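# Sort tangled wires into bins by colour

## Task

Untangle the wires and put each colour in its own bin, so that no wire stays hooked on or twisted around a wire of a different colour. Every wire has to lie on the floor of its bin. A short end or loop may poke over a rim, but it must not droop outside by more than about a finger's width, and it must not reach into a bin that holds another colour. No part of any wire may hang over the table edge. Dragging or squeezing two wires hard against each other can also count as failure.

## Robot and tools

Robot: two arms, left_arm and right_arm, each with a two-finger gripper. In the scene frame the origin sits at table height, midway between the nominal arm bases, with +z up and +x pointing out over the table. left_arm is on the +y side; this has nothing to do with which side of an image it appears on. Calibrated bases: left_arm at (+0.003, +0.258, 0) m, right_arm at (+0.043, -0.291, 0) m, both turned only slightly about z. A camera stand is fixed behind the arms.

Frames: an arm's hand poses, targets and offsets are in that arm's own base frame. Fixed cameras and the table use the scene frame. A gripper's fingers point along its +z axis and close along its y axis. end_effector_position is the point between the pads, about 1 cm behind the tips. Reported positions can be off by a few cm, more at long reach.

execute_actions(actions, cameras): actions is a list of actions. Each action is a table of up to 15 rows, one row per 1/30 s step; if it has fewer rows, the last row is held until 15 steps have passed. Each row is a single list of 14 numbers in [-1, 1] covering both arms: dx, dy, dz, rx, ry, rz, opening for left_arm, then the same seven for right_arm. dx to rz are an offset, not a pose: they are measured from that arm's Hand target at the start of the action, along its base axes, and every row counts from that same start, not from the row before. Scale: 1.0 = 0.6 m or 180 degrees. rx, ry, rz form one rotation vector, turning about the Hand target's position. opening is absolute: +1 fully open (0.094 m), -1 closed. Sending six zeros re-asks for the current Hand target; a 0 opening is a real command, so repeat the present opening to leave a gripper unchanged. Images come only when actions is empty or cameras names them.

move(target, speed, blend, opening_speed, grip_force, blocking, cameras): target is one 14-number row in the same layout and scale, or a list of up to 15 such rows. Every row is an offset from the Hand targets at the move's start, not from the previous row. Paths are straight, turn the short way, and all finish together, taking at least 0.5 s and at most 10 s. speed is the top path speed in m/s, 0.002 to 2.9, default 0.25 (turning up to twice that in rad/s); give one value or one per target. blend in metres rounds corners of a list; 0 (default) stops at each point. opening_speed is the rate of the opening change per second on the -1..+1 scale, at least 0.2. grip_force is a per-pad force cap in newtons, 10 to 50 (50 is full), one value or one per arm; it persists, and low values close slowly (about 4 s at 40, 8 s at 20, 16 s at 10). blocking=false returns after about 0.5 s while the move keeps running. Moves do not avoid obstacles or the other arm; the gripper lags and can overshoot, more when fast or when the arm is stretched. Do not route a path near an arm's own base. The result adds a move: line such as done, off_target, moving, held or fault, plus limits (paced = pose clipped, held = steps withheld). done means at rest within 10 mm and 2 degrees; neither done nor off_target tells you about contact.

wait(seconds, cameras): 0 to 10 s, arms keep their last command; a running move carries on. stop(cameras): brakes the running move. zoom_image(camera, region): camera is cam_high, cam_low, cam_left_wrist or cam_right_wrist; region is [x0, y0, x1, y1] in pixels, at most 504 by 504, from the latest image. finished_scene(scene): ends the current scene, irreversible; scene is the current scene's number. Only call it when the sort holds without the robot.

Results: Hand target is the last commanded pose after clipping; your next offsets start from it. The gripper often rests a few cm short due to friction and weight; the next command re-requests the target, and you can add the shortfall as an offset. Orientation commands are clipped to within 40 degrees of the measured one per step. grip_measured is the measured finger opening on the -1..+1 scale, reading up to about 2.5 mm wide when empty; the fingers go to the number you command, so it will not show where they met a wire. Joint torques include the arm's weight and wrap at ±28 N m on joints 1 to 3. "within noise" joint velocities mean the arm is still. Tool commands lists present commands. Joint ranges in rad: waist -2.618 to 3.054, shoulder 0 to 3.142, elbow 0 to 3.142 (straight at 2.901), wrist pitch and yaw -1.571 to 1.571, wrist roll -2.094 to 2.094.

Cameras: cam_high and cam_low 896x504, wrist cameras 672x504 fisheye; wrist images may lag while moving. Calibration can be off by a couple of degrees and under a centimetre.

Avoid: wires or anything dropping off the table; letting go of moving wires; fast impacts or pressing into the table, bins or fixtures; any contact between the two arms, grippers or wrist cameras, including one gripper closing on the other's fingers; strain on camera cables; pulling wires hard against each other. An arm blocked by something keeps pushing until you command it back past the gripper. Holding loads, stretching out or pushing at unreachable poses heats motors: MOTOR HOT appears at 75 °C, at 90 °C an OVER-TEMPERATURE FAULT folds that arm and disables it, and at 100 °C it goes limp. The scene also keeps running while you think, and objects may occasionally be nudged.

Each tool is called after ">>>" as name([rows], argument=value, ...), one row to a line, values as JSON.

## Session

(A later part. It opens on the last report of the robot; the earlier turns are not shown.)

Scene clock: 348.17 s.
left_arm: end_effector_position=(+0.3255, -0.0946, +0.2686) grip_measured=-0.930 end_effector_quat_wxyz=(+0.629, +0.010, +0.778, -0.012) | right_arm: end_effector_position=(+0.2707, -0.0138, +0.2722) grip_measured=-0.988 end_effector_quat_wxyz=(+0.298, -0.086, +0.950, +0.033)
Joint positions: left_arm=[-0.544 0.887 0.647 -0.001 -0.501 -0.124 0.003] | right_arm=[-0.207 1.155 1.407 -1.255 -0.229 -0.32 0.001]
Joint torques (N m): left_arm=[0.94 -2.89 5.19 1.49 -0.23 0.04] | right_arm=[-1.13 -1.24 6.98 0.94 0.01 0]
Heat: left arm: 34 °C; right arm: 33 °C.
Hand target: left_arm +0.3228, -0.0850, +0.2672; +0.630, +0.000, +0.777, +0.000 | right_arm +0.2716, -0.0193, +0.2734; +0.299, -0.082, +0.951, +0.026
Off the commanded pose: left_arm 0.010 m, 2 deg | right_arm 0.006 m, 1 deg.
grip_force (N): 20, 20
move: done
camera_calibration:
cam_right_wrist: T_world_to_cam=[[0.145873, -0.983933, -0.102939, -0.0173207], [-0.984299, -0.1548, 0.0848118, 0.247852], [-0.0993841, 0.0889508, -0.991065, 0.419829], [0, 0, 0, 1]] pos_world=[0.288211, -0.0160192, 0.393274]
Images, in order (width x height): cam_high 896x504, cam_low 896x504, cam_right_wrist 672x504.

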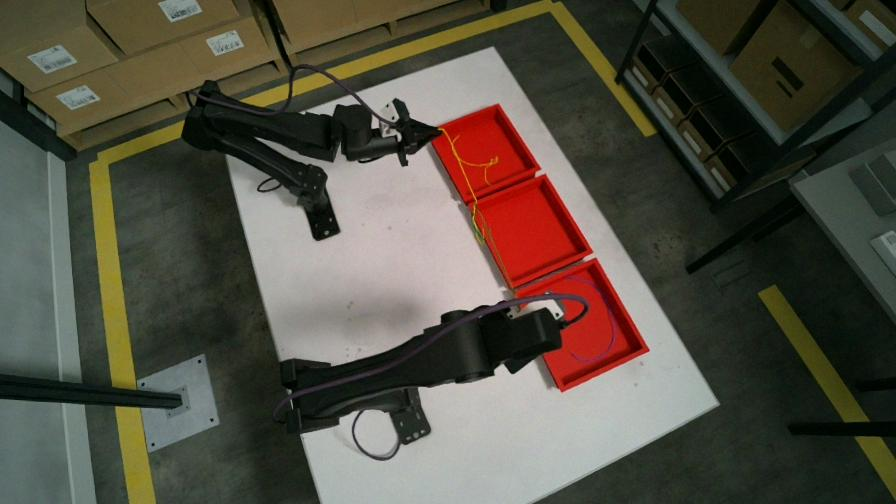

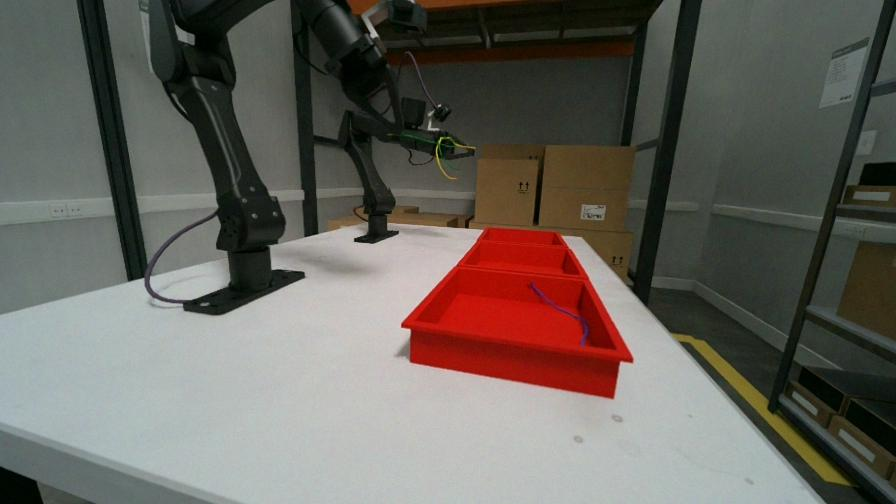

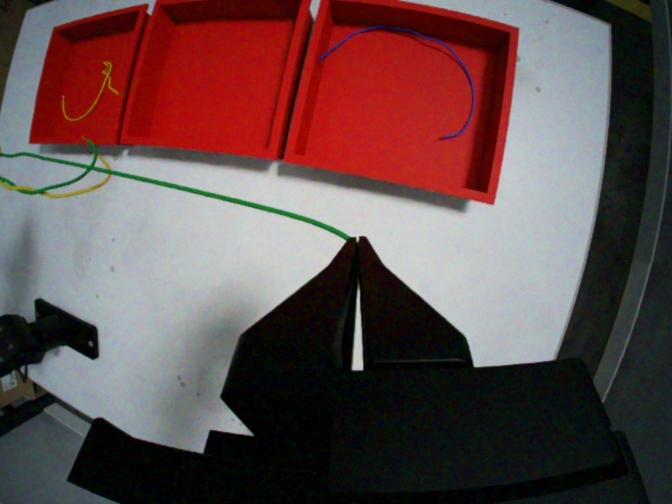

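>>> move(target=[0,0.02,0,0,0,0,-0.98,0,-0.05,0.0,0,0,0,-1], speed=0.03, cameras=["cam_high","cam_low","cam_right_wrist"])

>>> zoom_image(camera="cam_high", region=[420, 110, 560, 310])

>>> zoom_image(camera="cam_low", region=[370, 90, 510, 230])

Scene clock: 356.33 s.
left_arm: end_effector_position=(+0.3251, -0.0864, +0.2667) grip_measured=-0.930 end_effector_quat_wxyz=(+0.626, +0.017, +0.779, -0.018) | right_arm: end_effector_position=(+0.2679, -0.0391, +0.2627) grip_measured=-0.988 end_effector_quat_wxyz=(+0.285, -0.086, +0.953, +0.047)
Joint positions: left_arm=[-0.485 0.859 0.633 -0.011 -0.423 -0.106 0.003] | right_arm=[-0.363 1.193 1.407 -1.288 -0.325 -0.46 0.001]
Joint torques (N m): left_arm=[1.24 -2.74 5.44 1.53 -0.37 0.02] | right_arm=[-1.44 -1.62 9.2 0.89 0.06 0.03]
Heat: left arm: 34 °C; right arm: 33 °C.
Hand target: left_arm +0.3228, -0.0730, +0.2671; +0.630, +0.000, +0.777, +0.000 | right_arm +0.2716, -0.0492, +0.2734; +0.299, -0.082, +0.951, +0.026
Off the commanded pose: left_arm 0.014 m, 3 deg | right_arm 0.015 m, 3 deg.
grip_force (N): 20, 20
move: off_target (left_arm, right_arm)
camera_calibration:
cam_right_wrist: T_world_to_cam=[[0.150849, -0.980057, -0.129359, -0.0370332], [-0.980276, -0.1652, 0.108475, 0.234304], [-0.127682, 0.110444, -0.985647, 0.419339], [0, 0, 0, 1]] pos_world=[0.288811, -0.0439011, 0.383114]
Images, in order (width x height): cam_high 896x504, cam_low 896x504, cam_right_wrist 672x504.

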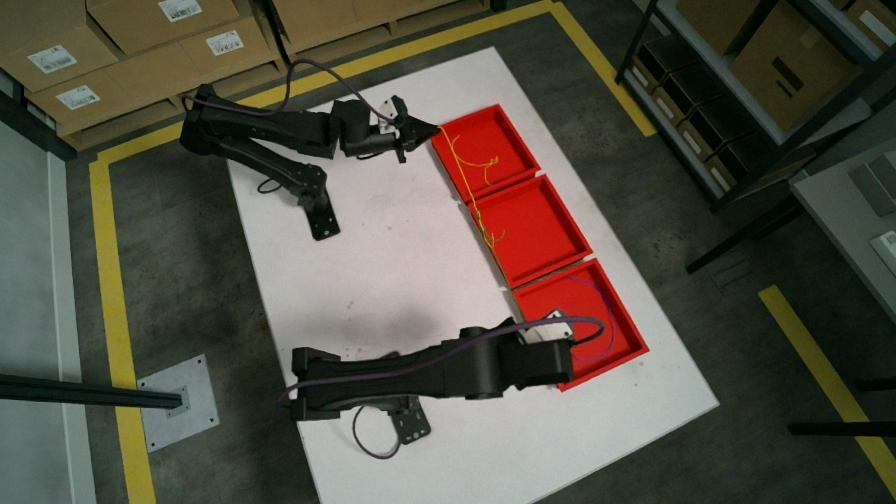

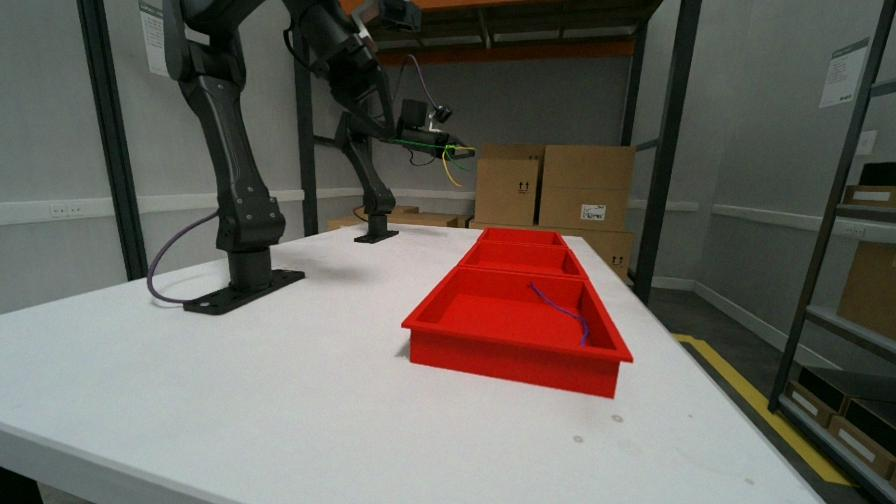

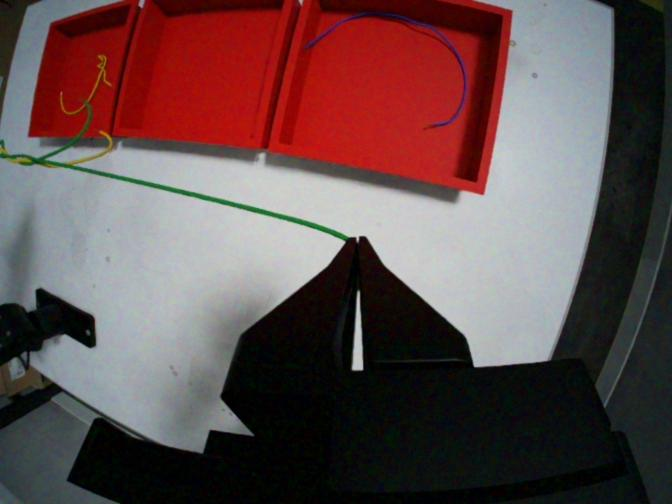

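Scaled by 2.520.

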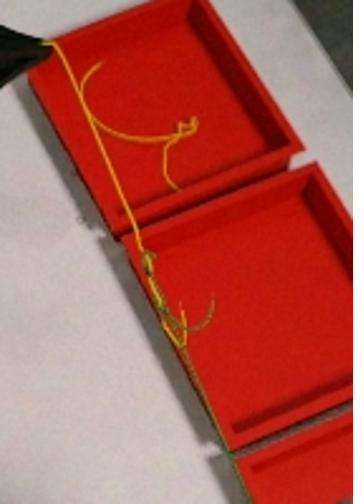

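Scaled by 3.600.

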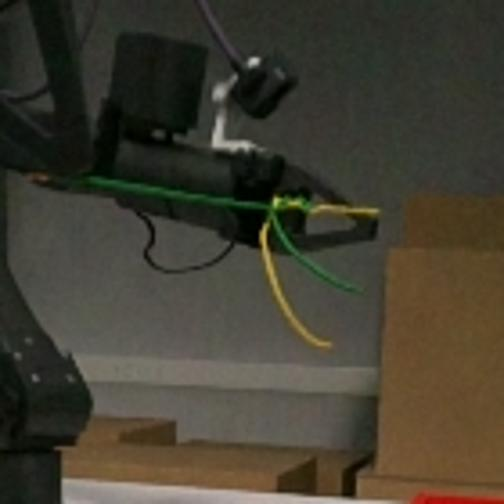

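>>> zoom_image(camera="cam_right_wrist", region=[0, 60, 200, 210])

>>> wait(seconds=0.1, cameras=["cam_left_wrist"])

Scaled by 2.520 from the camera's 672x504 image, which has a finer 960x720 frame.

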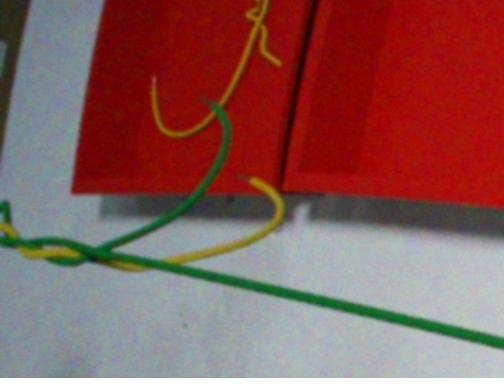

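Scene clock: 357.03 s.
left_arm: end_effector_position=(+0.3251, -0.0864, +0.2667) grip_measured=-0.930 end_effector_quat_wxyz=(+0.626, +0.017, +0.779, -0.018) | right_arm: end_effector_position=(+0.2679, -0.0391, +0.2627) grip_measured=-0.988 end_effector_quat_wxyz=(+0.285, -0.086, +0.953, +0.047)
Joint positions: left_arm=[-0.485 0.859 0.633 -0.011 -0.423 -0.106 0.003] | right_arm=[-0.363 1.193 1.407 -1.288 -0.325 -0.46 0.001]
Joint torques (N m): left_arm=[1.25 -2.76 5.44 1.53 -0.37 0.02] | right_arm=[-1.4 -1.61 9.17 0.9 0.07 -0.06]
Heat: left arm: 34 °C; right arm: 33 °C.
Hand target: left_arm +0.3228, -0.0730, +0.2672; +0.630, +0.000, +0.777, +0.000 | right_arm +0.2716, -0.0492, +0.2734; +0.299, -0.082, +0.951, +0.026
Tool commands: left_gripper/opening=-0.98 right_gripper/opening=-1.0
Off the commanded pose: left_arm 0.014 m, 3 deg | right_arm 0.015 m, 3 deg.
grip_force (N): 20, 20
wait: 0.10 s; at rest from the start
camera_calibration:
cam_left_wrist: T_world_to_cam=[[0.00618436, -0.997456, -0.0710175, -0.0618923], [-0.781595, 0.0394777, -0.622536, 0.428928], [0.623756, 0.0593569, -0.779362, 0.129108], [0, 0, 0, 1]] pos_world=[0.255099, -0.0863314, 0.36325]
Images, in order (width x height): cam_left_wrist 672x504.

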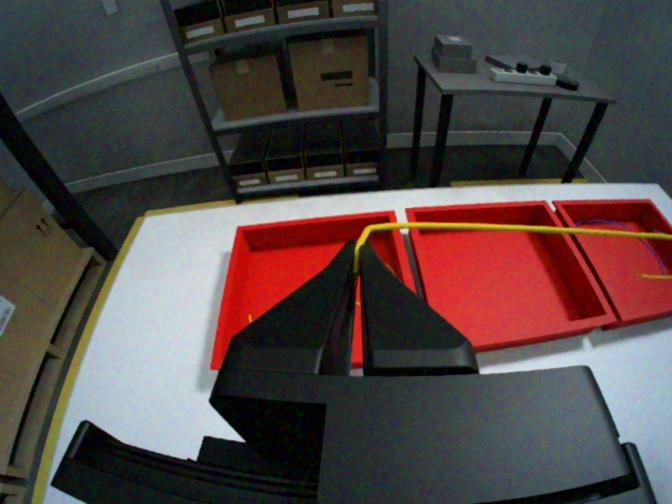

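>>> move(target=[0,0.02,0,0,0,0,-0.98,0,-0.04,0.0,0,0,0,-1], speed=0.03, cameras=["cam_high","cam_low","cam_right_wrist"])

>>> zoom_image(camera="cam_high", region=[440, 180, 540, 310])

>>> zoom_image(camera="cam_low", region=[370, 90, 510, 230])

>>> zoom_image(camera="cam_right_wrist", region=[0, 60, 200, 210])

Scene clock: 358.57 s.
left_arm: end_effector_position=(+0.3248, -0.0784, +0.2665) grip_measured=-0.930 end_effector_quat_wxyz=(+0.625, +0.024, +0.779, -0.025) | right_arm: end_effector_position=(+0.2668, -0.0582, +0.2619) grip_measured=-0.988 end_effector_quat_wxyz=(+0.284, -0.087, +0.953, +0.058)
Joint positions: left_arm=[-0.422 0.833 0.623 -0.022 -0.343 -0.089 0.003] | right_arm=[-0.476 1.235 1.434 -1.321 -0.395 -0.565 0.001]
Joint torques (N m): left_arm=[1.57 -2.61 5.45 1.55 -0.51 0] | right_arm=[-1.73 -1.76 9.48 0.92 0.14 -0.01]
Heat: left arm: 34 °C; right arm: 33 °C.
Hand target: left_arm +0.3228, -0.0610, +0.2671; +0.630, +0.000, +0.777, +0.000 | right_arm +0.2716, -0.0733, +0.2733; +0.298, -0.082, +0.951, +0.026
Off the commanded pose: left_arm 0.018 m, 4 deg | right_arm 0.020 m, 4 deg.
grip_force (N): 20, 20
move: off_target (left_arm, right_arm)
camera_calibration:
cam_right_wrist: T_world_to_cam=[[0.157517, -0.976107, -0.149676, -0.0518032], [-0.978687, -0.174528, 0.108224, 0.229232], [-0.131761, 0.129439, -0.982794, 0.422026], [0, 0, 0, 1]] pos_world=[0.288112, -0.0651846, 0.382203]
Images, in order (width x height): cam_high 896x504, cam_low 896x504, cam_right_wrist 672x504.

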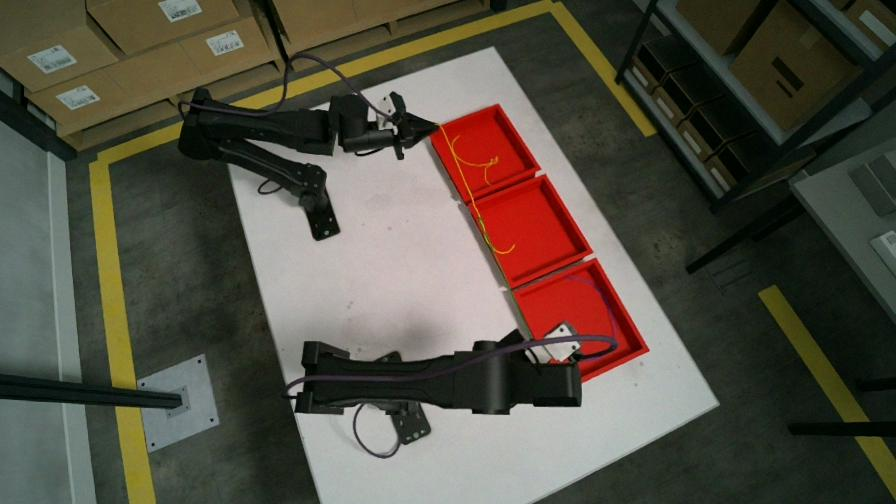

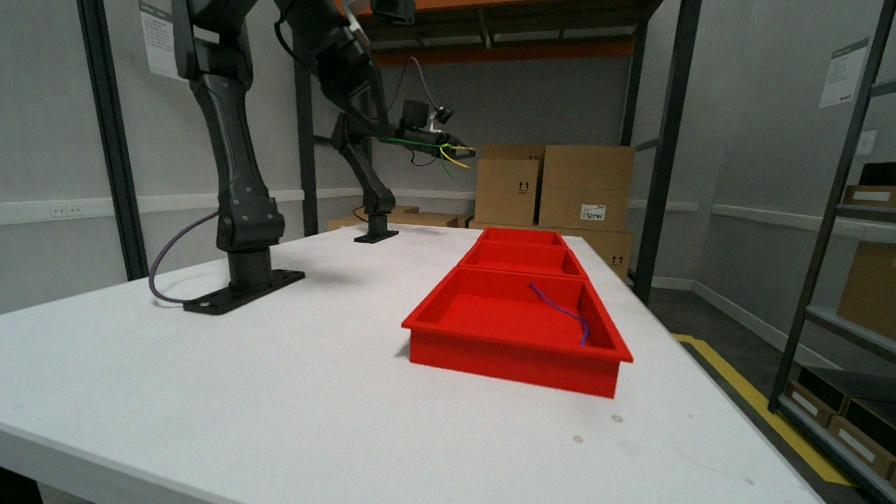

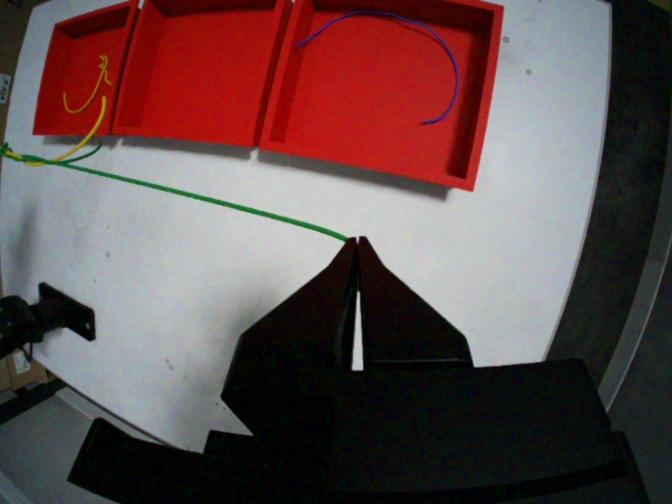

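Scaled by 3.877.

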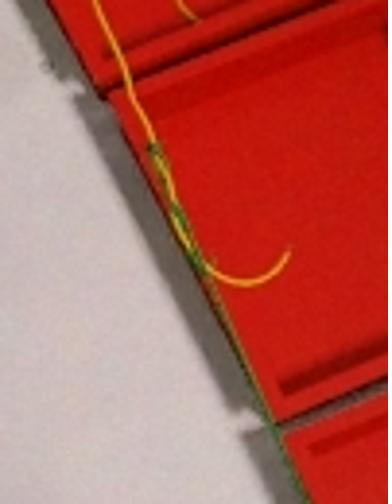

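Scaled by 3.600.

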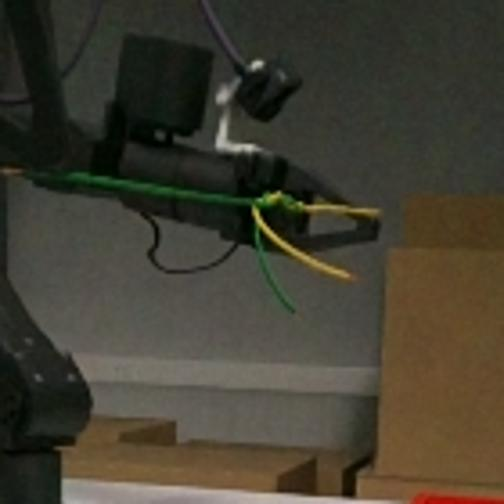

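Scaled by 2.520 from the camera's 672x504 image, which has a finer 960x720 frame.

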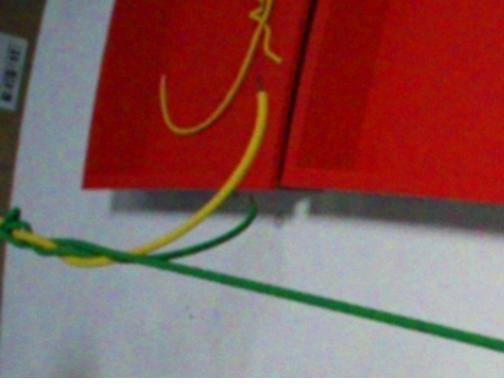

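>>> move(target=[0,0.02,0,0,0,0,-0.98,0,-0.03,0.0,0,0,0,-1], speed=0.02, cameras=["cam_high","cam_low","cam_right_wrist"])

>>> zoom_image(camera="cam_high", region=[440, 180, 540, 310])

>>> zoom_image(camera="cam_low", region=[370, 90, 510, 230])

>>> zoom_image(camera="cam_right_wrist", region=[0, 60, 200, 210])

Scene clock: 360.73 s.
left_arm: end_effector_position=(+0.3257, -0.0576, +0.2666) grip_measured=-0.930 end_effector_quat_wxyz=(+0.626, +0.011, +0.779, -0.011) | right_arm: end_effector_position=(+0.2650, -0.0819, +0.2607) grip_measured=-0.988 end_effector_quat_wxyz=(+0.280, -0.078, +0.956, +0.049)
Joint positions: left_arm=[-0.341 0.81 0.615 -0.033 -0.302 -0.071 0.003] | right_arm=[-0.565 1.274 1.463 -1.342 -0.409 -0.64 0.001]
Joint torques (N m): left_arm=[0.59 -2.47 5.52 1.57 -0.23 0] | right_arm=[-0.8 -2.13 9.58 0.9 -0.06 -0.06]
Heat: left arm: 33 °C; right arm: 33 °C.
Hand target: left_arm +0.3228, -0.0490, +0.2672; +0.630, +0.000, +0.777, +0.000 | right_arm +0.2717, -0.0912, +0.2734; +0.299, -0.082, +0.951, +0.026
Off the commanded pose: left_arm 0.009 m, 2 deg | right_arm 0.017 m, 3 deg.
grip_force (N): 20, 20
move: off_target (right_arm)
camera_calibration:
cam_right_wrist: T_world_to_cam=[[0.135228, -0.981169, -0.137919, -0.0723973], [-0.981119, -0.152026, 0.119553, 0.223009], [-0.138269, 0.119148, -0.983202, 0.424667], [0, 0, 0, 1]] pos_world=[0.287307, -0.087729, 0.380887]
Images, in order (width x height): cam_high 896x504, cam_low 896x504, cam_right_wrist 672x504.

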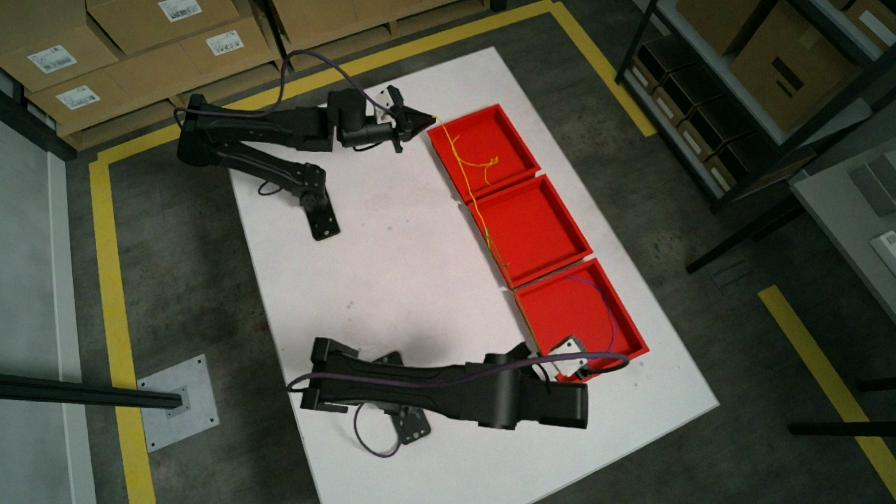

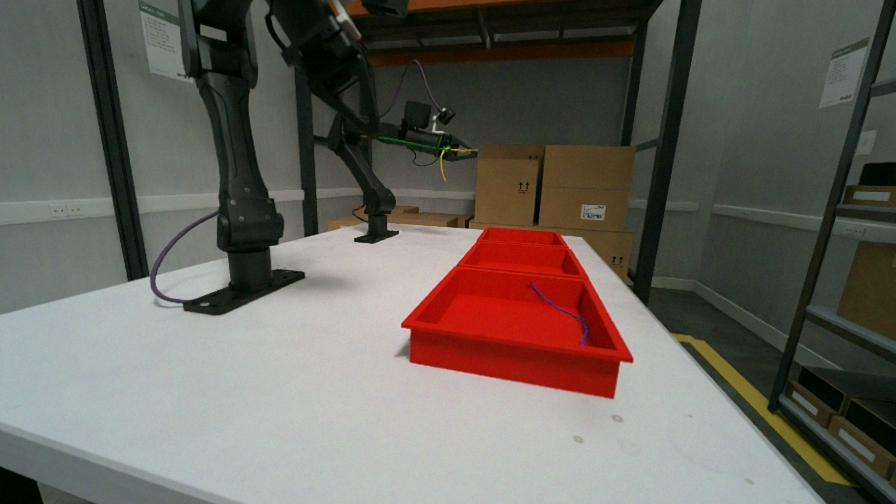

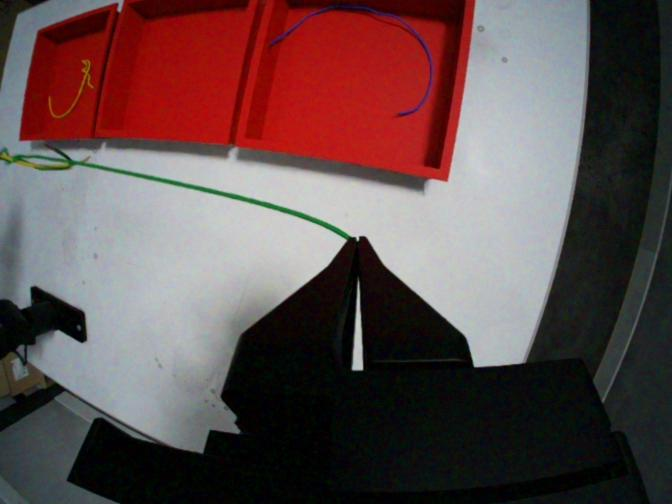

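Scaled by 3.877.

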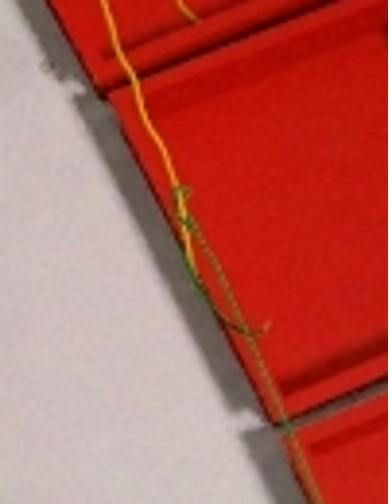

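Scaled by 3.600.

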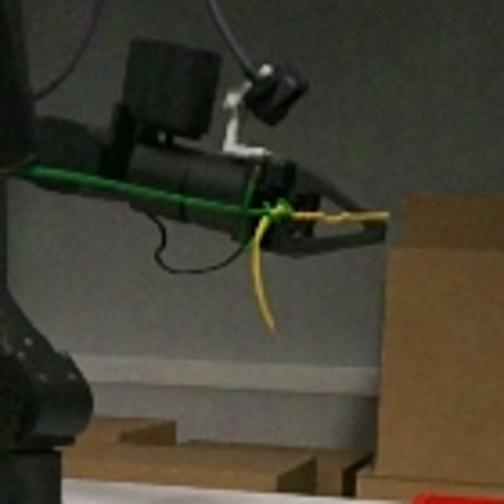

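Scaled by 2.520 from the camera's 672x504 image, which has a finer 960x720 frame.

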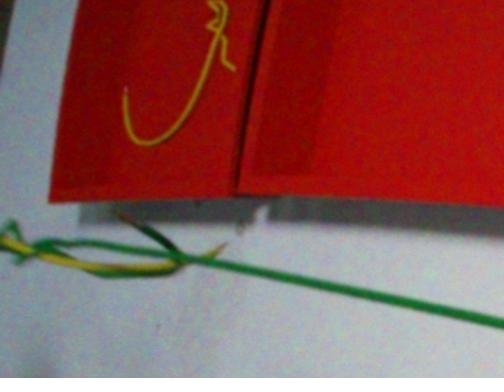

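Yellow slipped and is sliding out. Continuing the slow pull.

>>> move(target=[0,0.025,0,0,0,0,-0.98,0,-0.03,0.0,0,0,0,-1], speed=0.02, cameras=["cam_high","cam_low","cam_right_wrist"])

>>> zoom_image(camera="cam_high", region=[440, 180, 540, 310])

>>> zoom_image(camera="cam_low", region=[370, 90, 510, 230])

>>> zoom_image(camera="cam_right_wrist", region=[0, 60, 200, 210])

Scene clock: 362.37 s.
left_arm: end_effector_position=(+0.3257, -0.0397, +0.2680) grip_measured=-0.930 end_effector_quat_wxyz=(+0.628, +0.005, +0.778, -0.008) | right_arm: end_effector_position=(+0.2672, -0.1030, +0.2612) grip_measured=-0.988 end_effector_quat_wxyz=(+0.282, -0.079, +0.955, +0.040)
Joint positions: left_arm=[-0.245 0.785 0.608 -0.04 -0.221 -0.053 0.003] | right_arm=[-0.635 1.318 1.497 -1.346 -0.426 -0.711 0.001]
Joint torques (N m): left_arm=[0.79 -1.94 5.48 1.59 -0.1 0.05] | right_arm=[-0.95 -2.39 9.43 0.74 -0.21 -0.04]
Heat: left arm: 33 °C; right arm: 33 °C.
Hand target: left_arm +0.3228, -0.0340, +0.2670; +0.630, +0.000, +0.777, +0.000 | right_arm +0.2716, -0.1092, +0.2734; +0.298, -0.082, +0.951, +0.026
Off the commanded pose: left_arm 0.006 m, 1 deg | right_arm 0.014 m, 3 deg.
grip_force (N): 20, 20
move: off_target (right_arm)
camera_calibration:
cam_right_wrist: T_world_to_cam=[[0.133092, -0.983776, -0.120295, -0.0977347], [-0.982266, -0.147103, 0.116253, 0.223592], [-0.132062, 0.10269, -0.985908, 0.425347], [0, 0, 0, 1]] pos_world=[0.288807, -0.106937, 0.381603]
Images, in order (width x height): cam_high 896x504, cam_low 896x504, cam_right_wrist 672x504.

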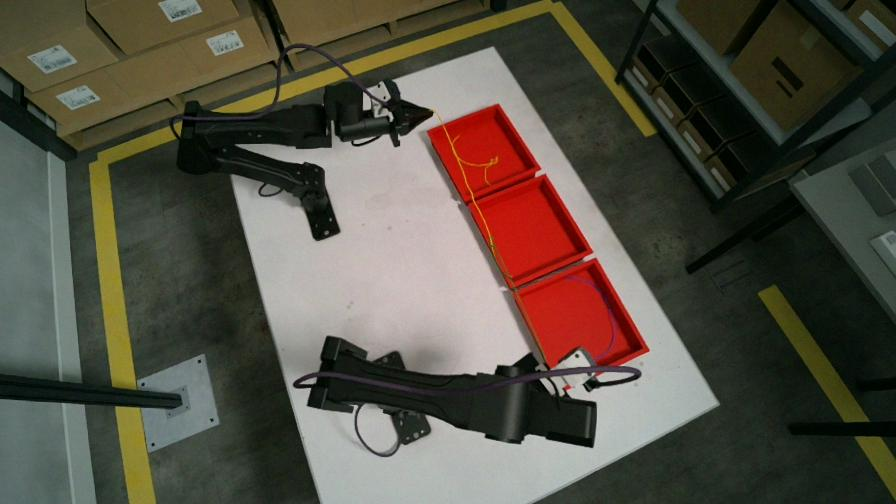

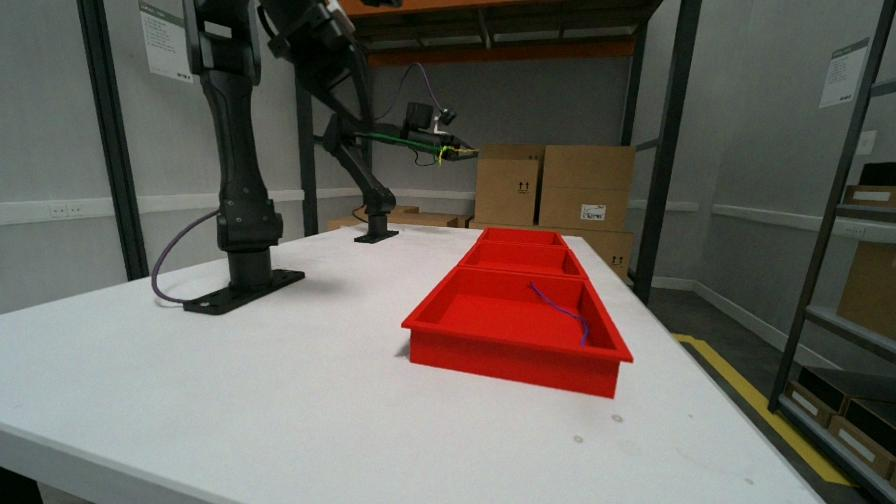

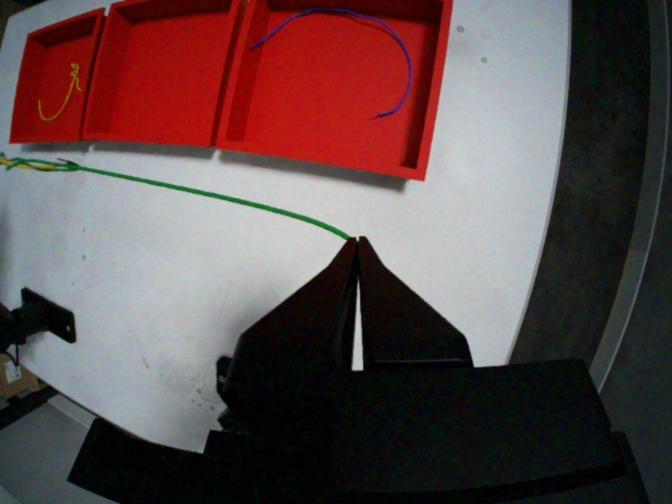

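Scaled by 3.877.

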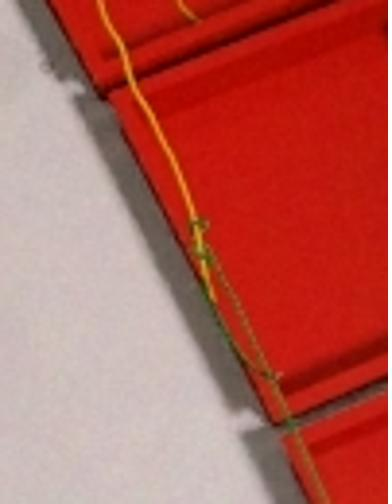

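Scaled by 3.600.

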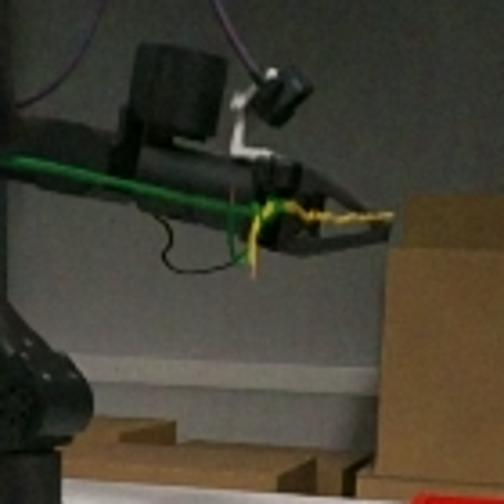

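Scaled by 2.520 from the camera's 672x504 image, which has a finer 960x720 frame.

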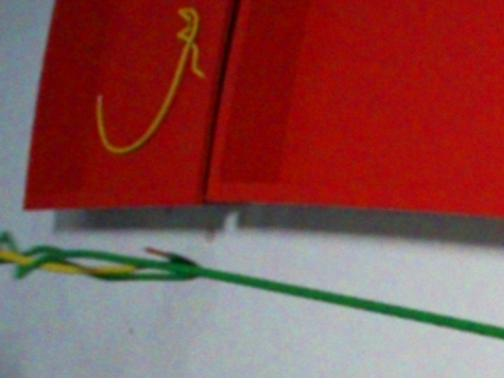

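>>> move(target=[0,0.02,0,0,0,0,-0.98,0,-0.03,0.0,0,0,0,-1], speed=0.02, cameras=["cam_high","cam_low","cam_right_wrist"])

>>> zoom_image(camera="cam_high", region=[440, 180, 540, 310])

>>> zoom_image(camera="cam_right_wrist", region=[0, 60, 200, 210])

Scene clock: 363.87 s.
left_arm: end_effector_position=(+0.3260, -0.0230, +0.2706) grip_measured=-0.930 end_effector_quat_wxyz=(+0.631, -0.002, +0.776, -0.001) | right_arm: end_effector_position=(+0.2674, -0.1236, +0.2614) grip_measured=-0.988 end_effector_quat_wxyz=(+0.282, -0.077, +0.956, +0.035)
Joint positions: left_arm=[-0.162 0.772 0.608 -0.044 -0.16 -0.038 0.003] | right_arm=[-0.703 1.365 1.535 -1.36 -0.445 -0.776 0.001]
Joint torques (N m): left_arm=[0.44 -1.74 5.18 1.58 0.06 0.06] | right_arm=[-0.68 -2.76 9.4 0.65 -0.29 -0.06]
Heat: left arm: 33 °C; right arm: 33 °C.
Hand target: left_arm +0.3228, -0.0221, +0.2670; +0.630, +0.000, +0.777, +0.000 | right_arm +0.2716, -0.1272, +0.2734; +0.299, -0.082, +0.951, +0.026
Off the commanded pose: left_arm 0.005 m, 0 deg | right_arm 0.013 m, 2 deg.
grip_force (N): 20, 20
move: off_target (right_arm)
camera_calibration:
cam_right_wrist: T_world_to_cam=[[0.126592, -0.985444, -0.113463, -0.118158], [-0.983321, -0.139726, 0.116436, 0.22192], [-0.130595, 0.0968302, -0.986696, 0.42673], [0, 0, 0, 1]] pos_world=[0.288905, -0.126751, 0.381807]
Images, in order (width x height): cam_high 896x504, cam_low 896x504, cam_right_wrist 672x504.

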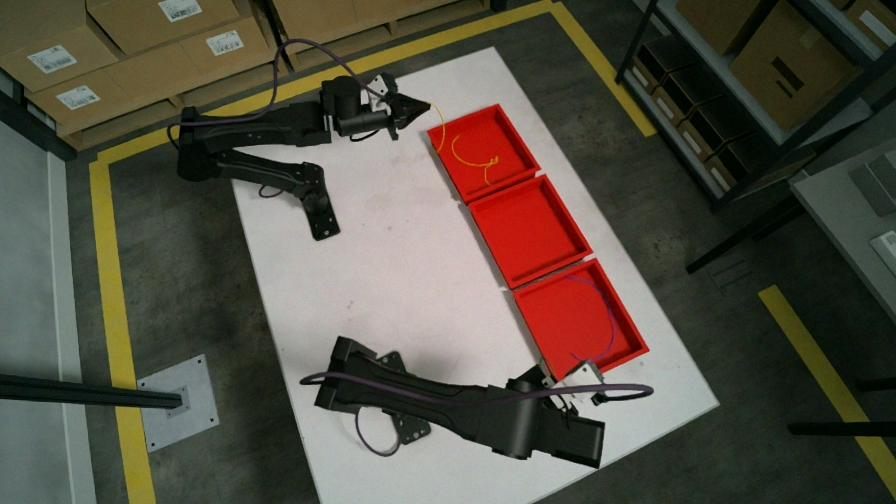

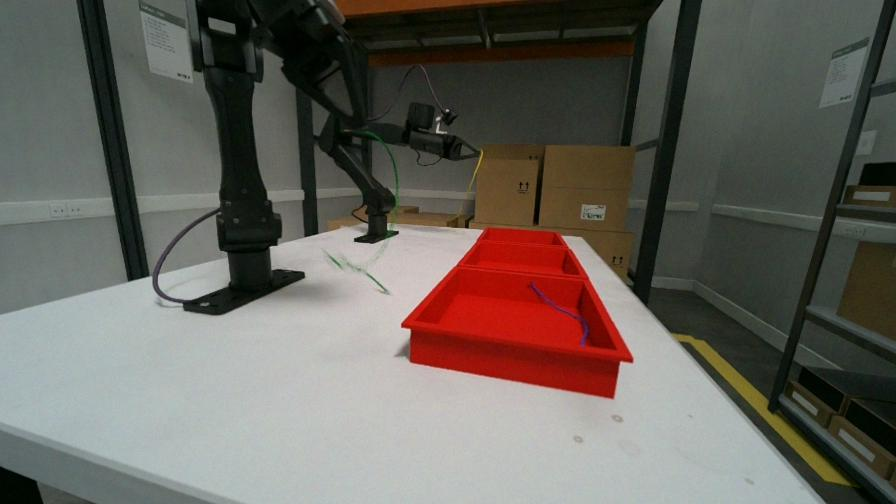

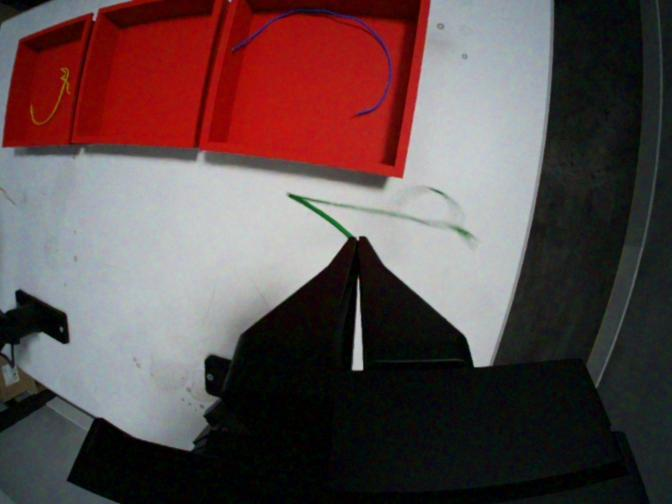

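Scaled by 3.877.

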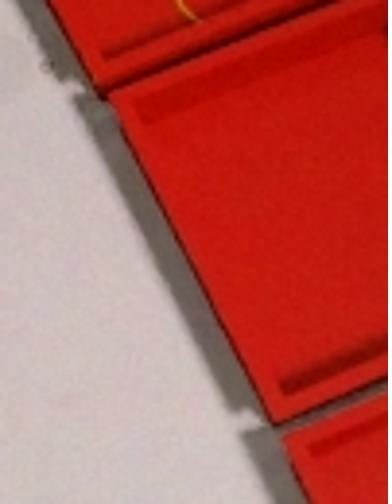

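Scaled by 2.520 from the camera's 672x504 image, which has a finer 960x720 frame.

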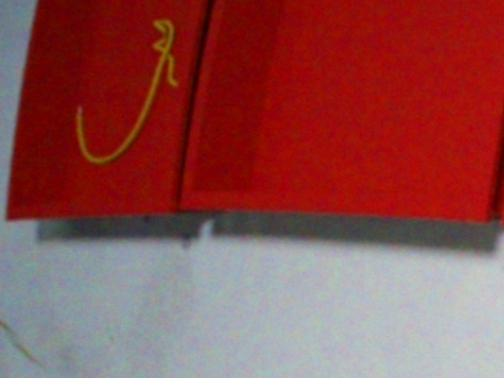

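>>> wait(seconds=0.3, cameras=["all"])

>>> zoom_image(camera="cam_high", region=[380, 70, 540, 210])

>>> zoom_image(camera="cam_low", region=[300, 60, 540, 300])

Scene clock: 364.27 s.
left_arm: end_effector_position=(+0.3260, -0.0231, +0.2706) grip_measured=-0.930 end_effector_quat_wxyz=(+0.631, -0.002, +0.776, -0.001) | right_arm: end_effector_position=(+0.2674, -0.1236, +0.2614) grip_measured=-0.988 end_effector_quat_wxyz=(+0.282, -0.077, +0.956, +0.035)
Joint positions: left_arm=[-0.162 0.772 0.608 -0.044 -0.16 -0.038 0.003] | right_arm=[-0.703 1.365 1.535 -1.36 -0.445 -0.777 0.001]
Joint torques (N m): left_arm=[0.43 -1.74 5.18 1.58 0.05 0.07] | right_arm=[-0.66 -2.74 9.37 0.66 -0.29 -0.04]
Heat: left arm: 33 °C; right arm: 33 °C.
Hand target: left_arm +0.3228, -0.0221, +0.2670; +0.630, +0.000, +0.777, +0.000 | right_arm +0.2716, -0.1272, +0.2734; +0.299, -0.082, +0.951, +0.026
Tool commands: left_gripper/opening=-0.98 right_gripper/opening=-1.0
Off the commanded pose: left_arm 0.005 m, 0 deg | right_arm 0.013 m, 2 deg.
grip_force (N): 20, 20
wait: 0.30 s; at rest by 0.07 s
camera_calibration:
cam_left_wrist: T_world_to_cam=[[0.0587439, -0.995564, -0.0734897, -0.0148322], [-0.77586, 0.000791406, -0.630904, 0.429015], [0.628164, 0.0940795, -0.772372, 0.125302], [0, 0, 0, 1]] pos_world=[0.255017, -0.0268942, 0.366357]
cam_right_wrist: T_world_to_cam=[[0.126909, -0.985422, -0.113305, -0.118307], [-0.98328, -0.14002, 0.116429, 0.221874], [-0.130596, 0.0966345, -0.986715, 0.426713], [0, 0, 0, 1]] pos_world=[0.288905, -0.12675, 0.381807]

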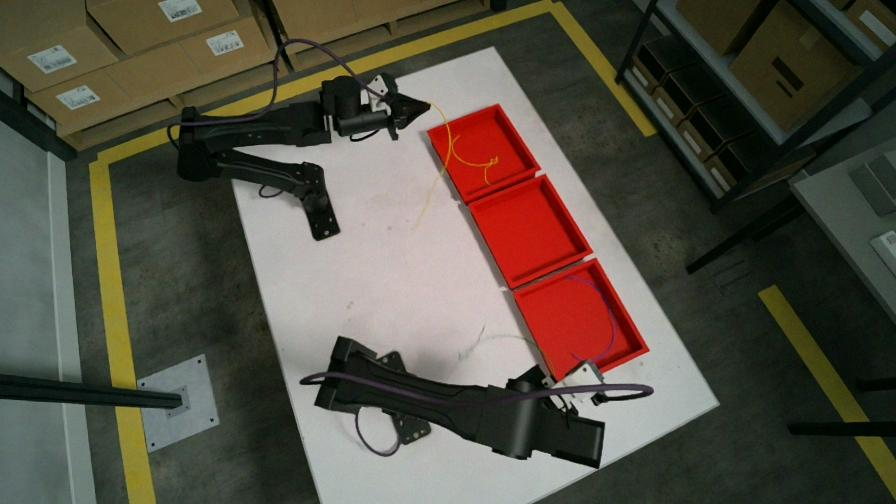

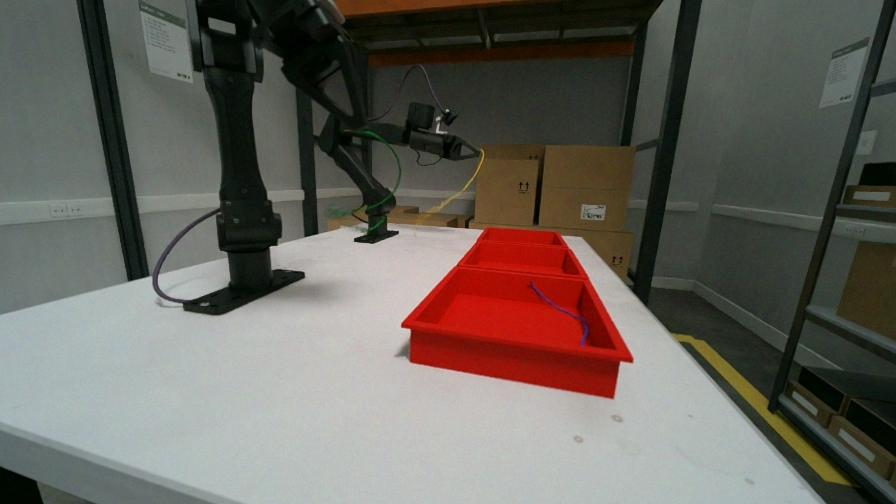

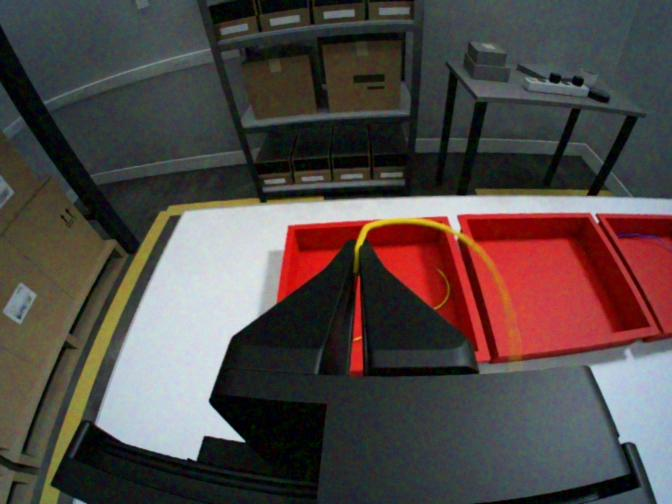

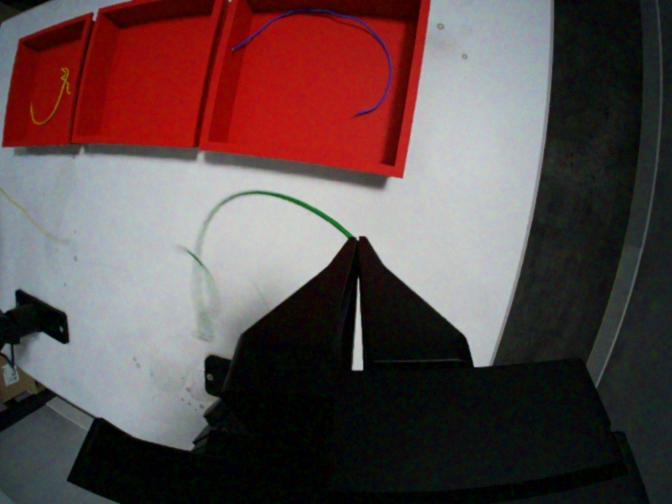

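Scaled by 3.150.

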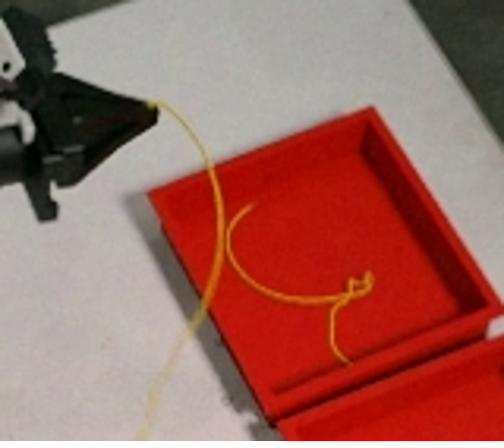

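Scaled by 2.100.

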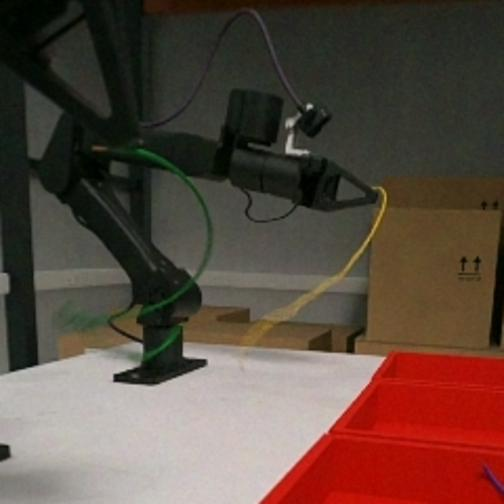

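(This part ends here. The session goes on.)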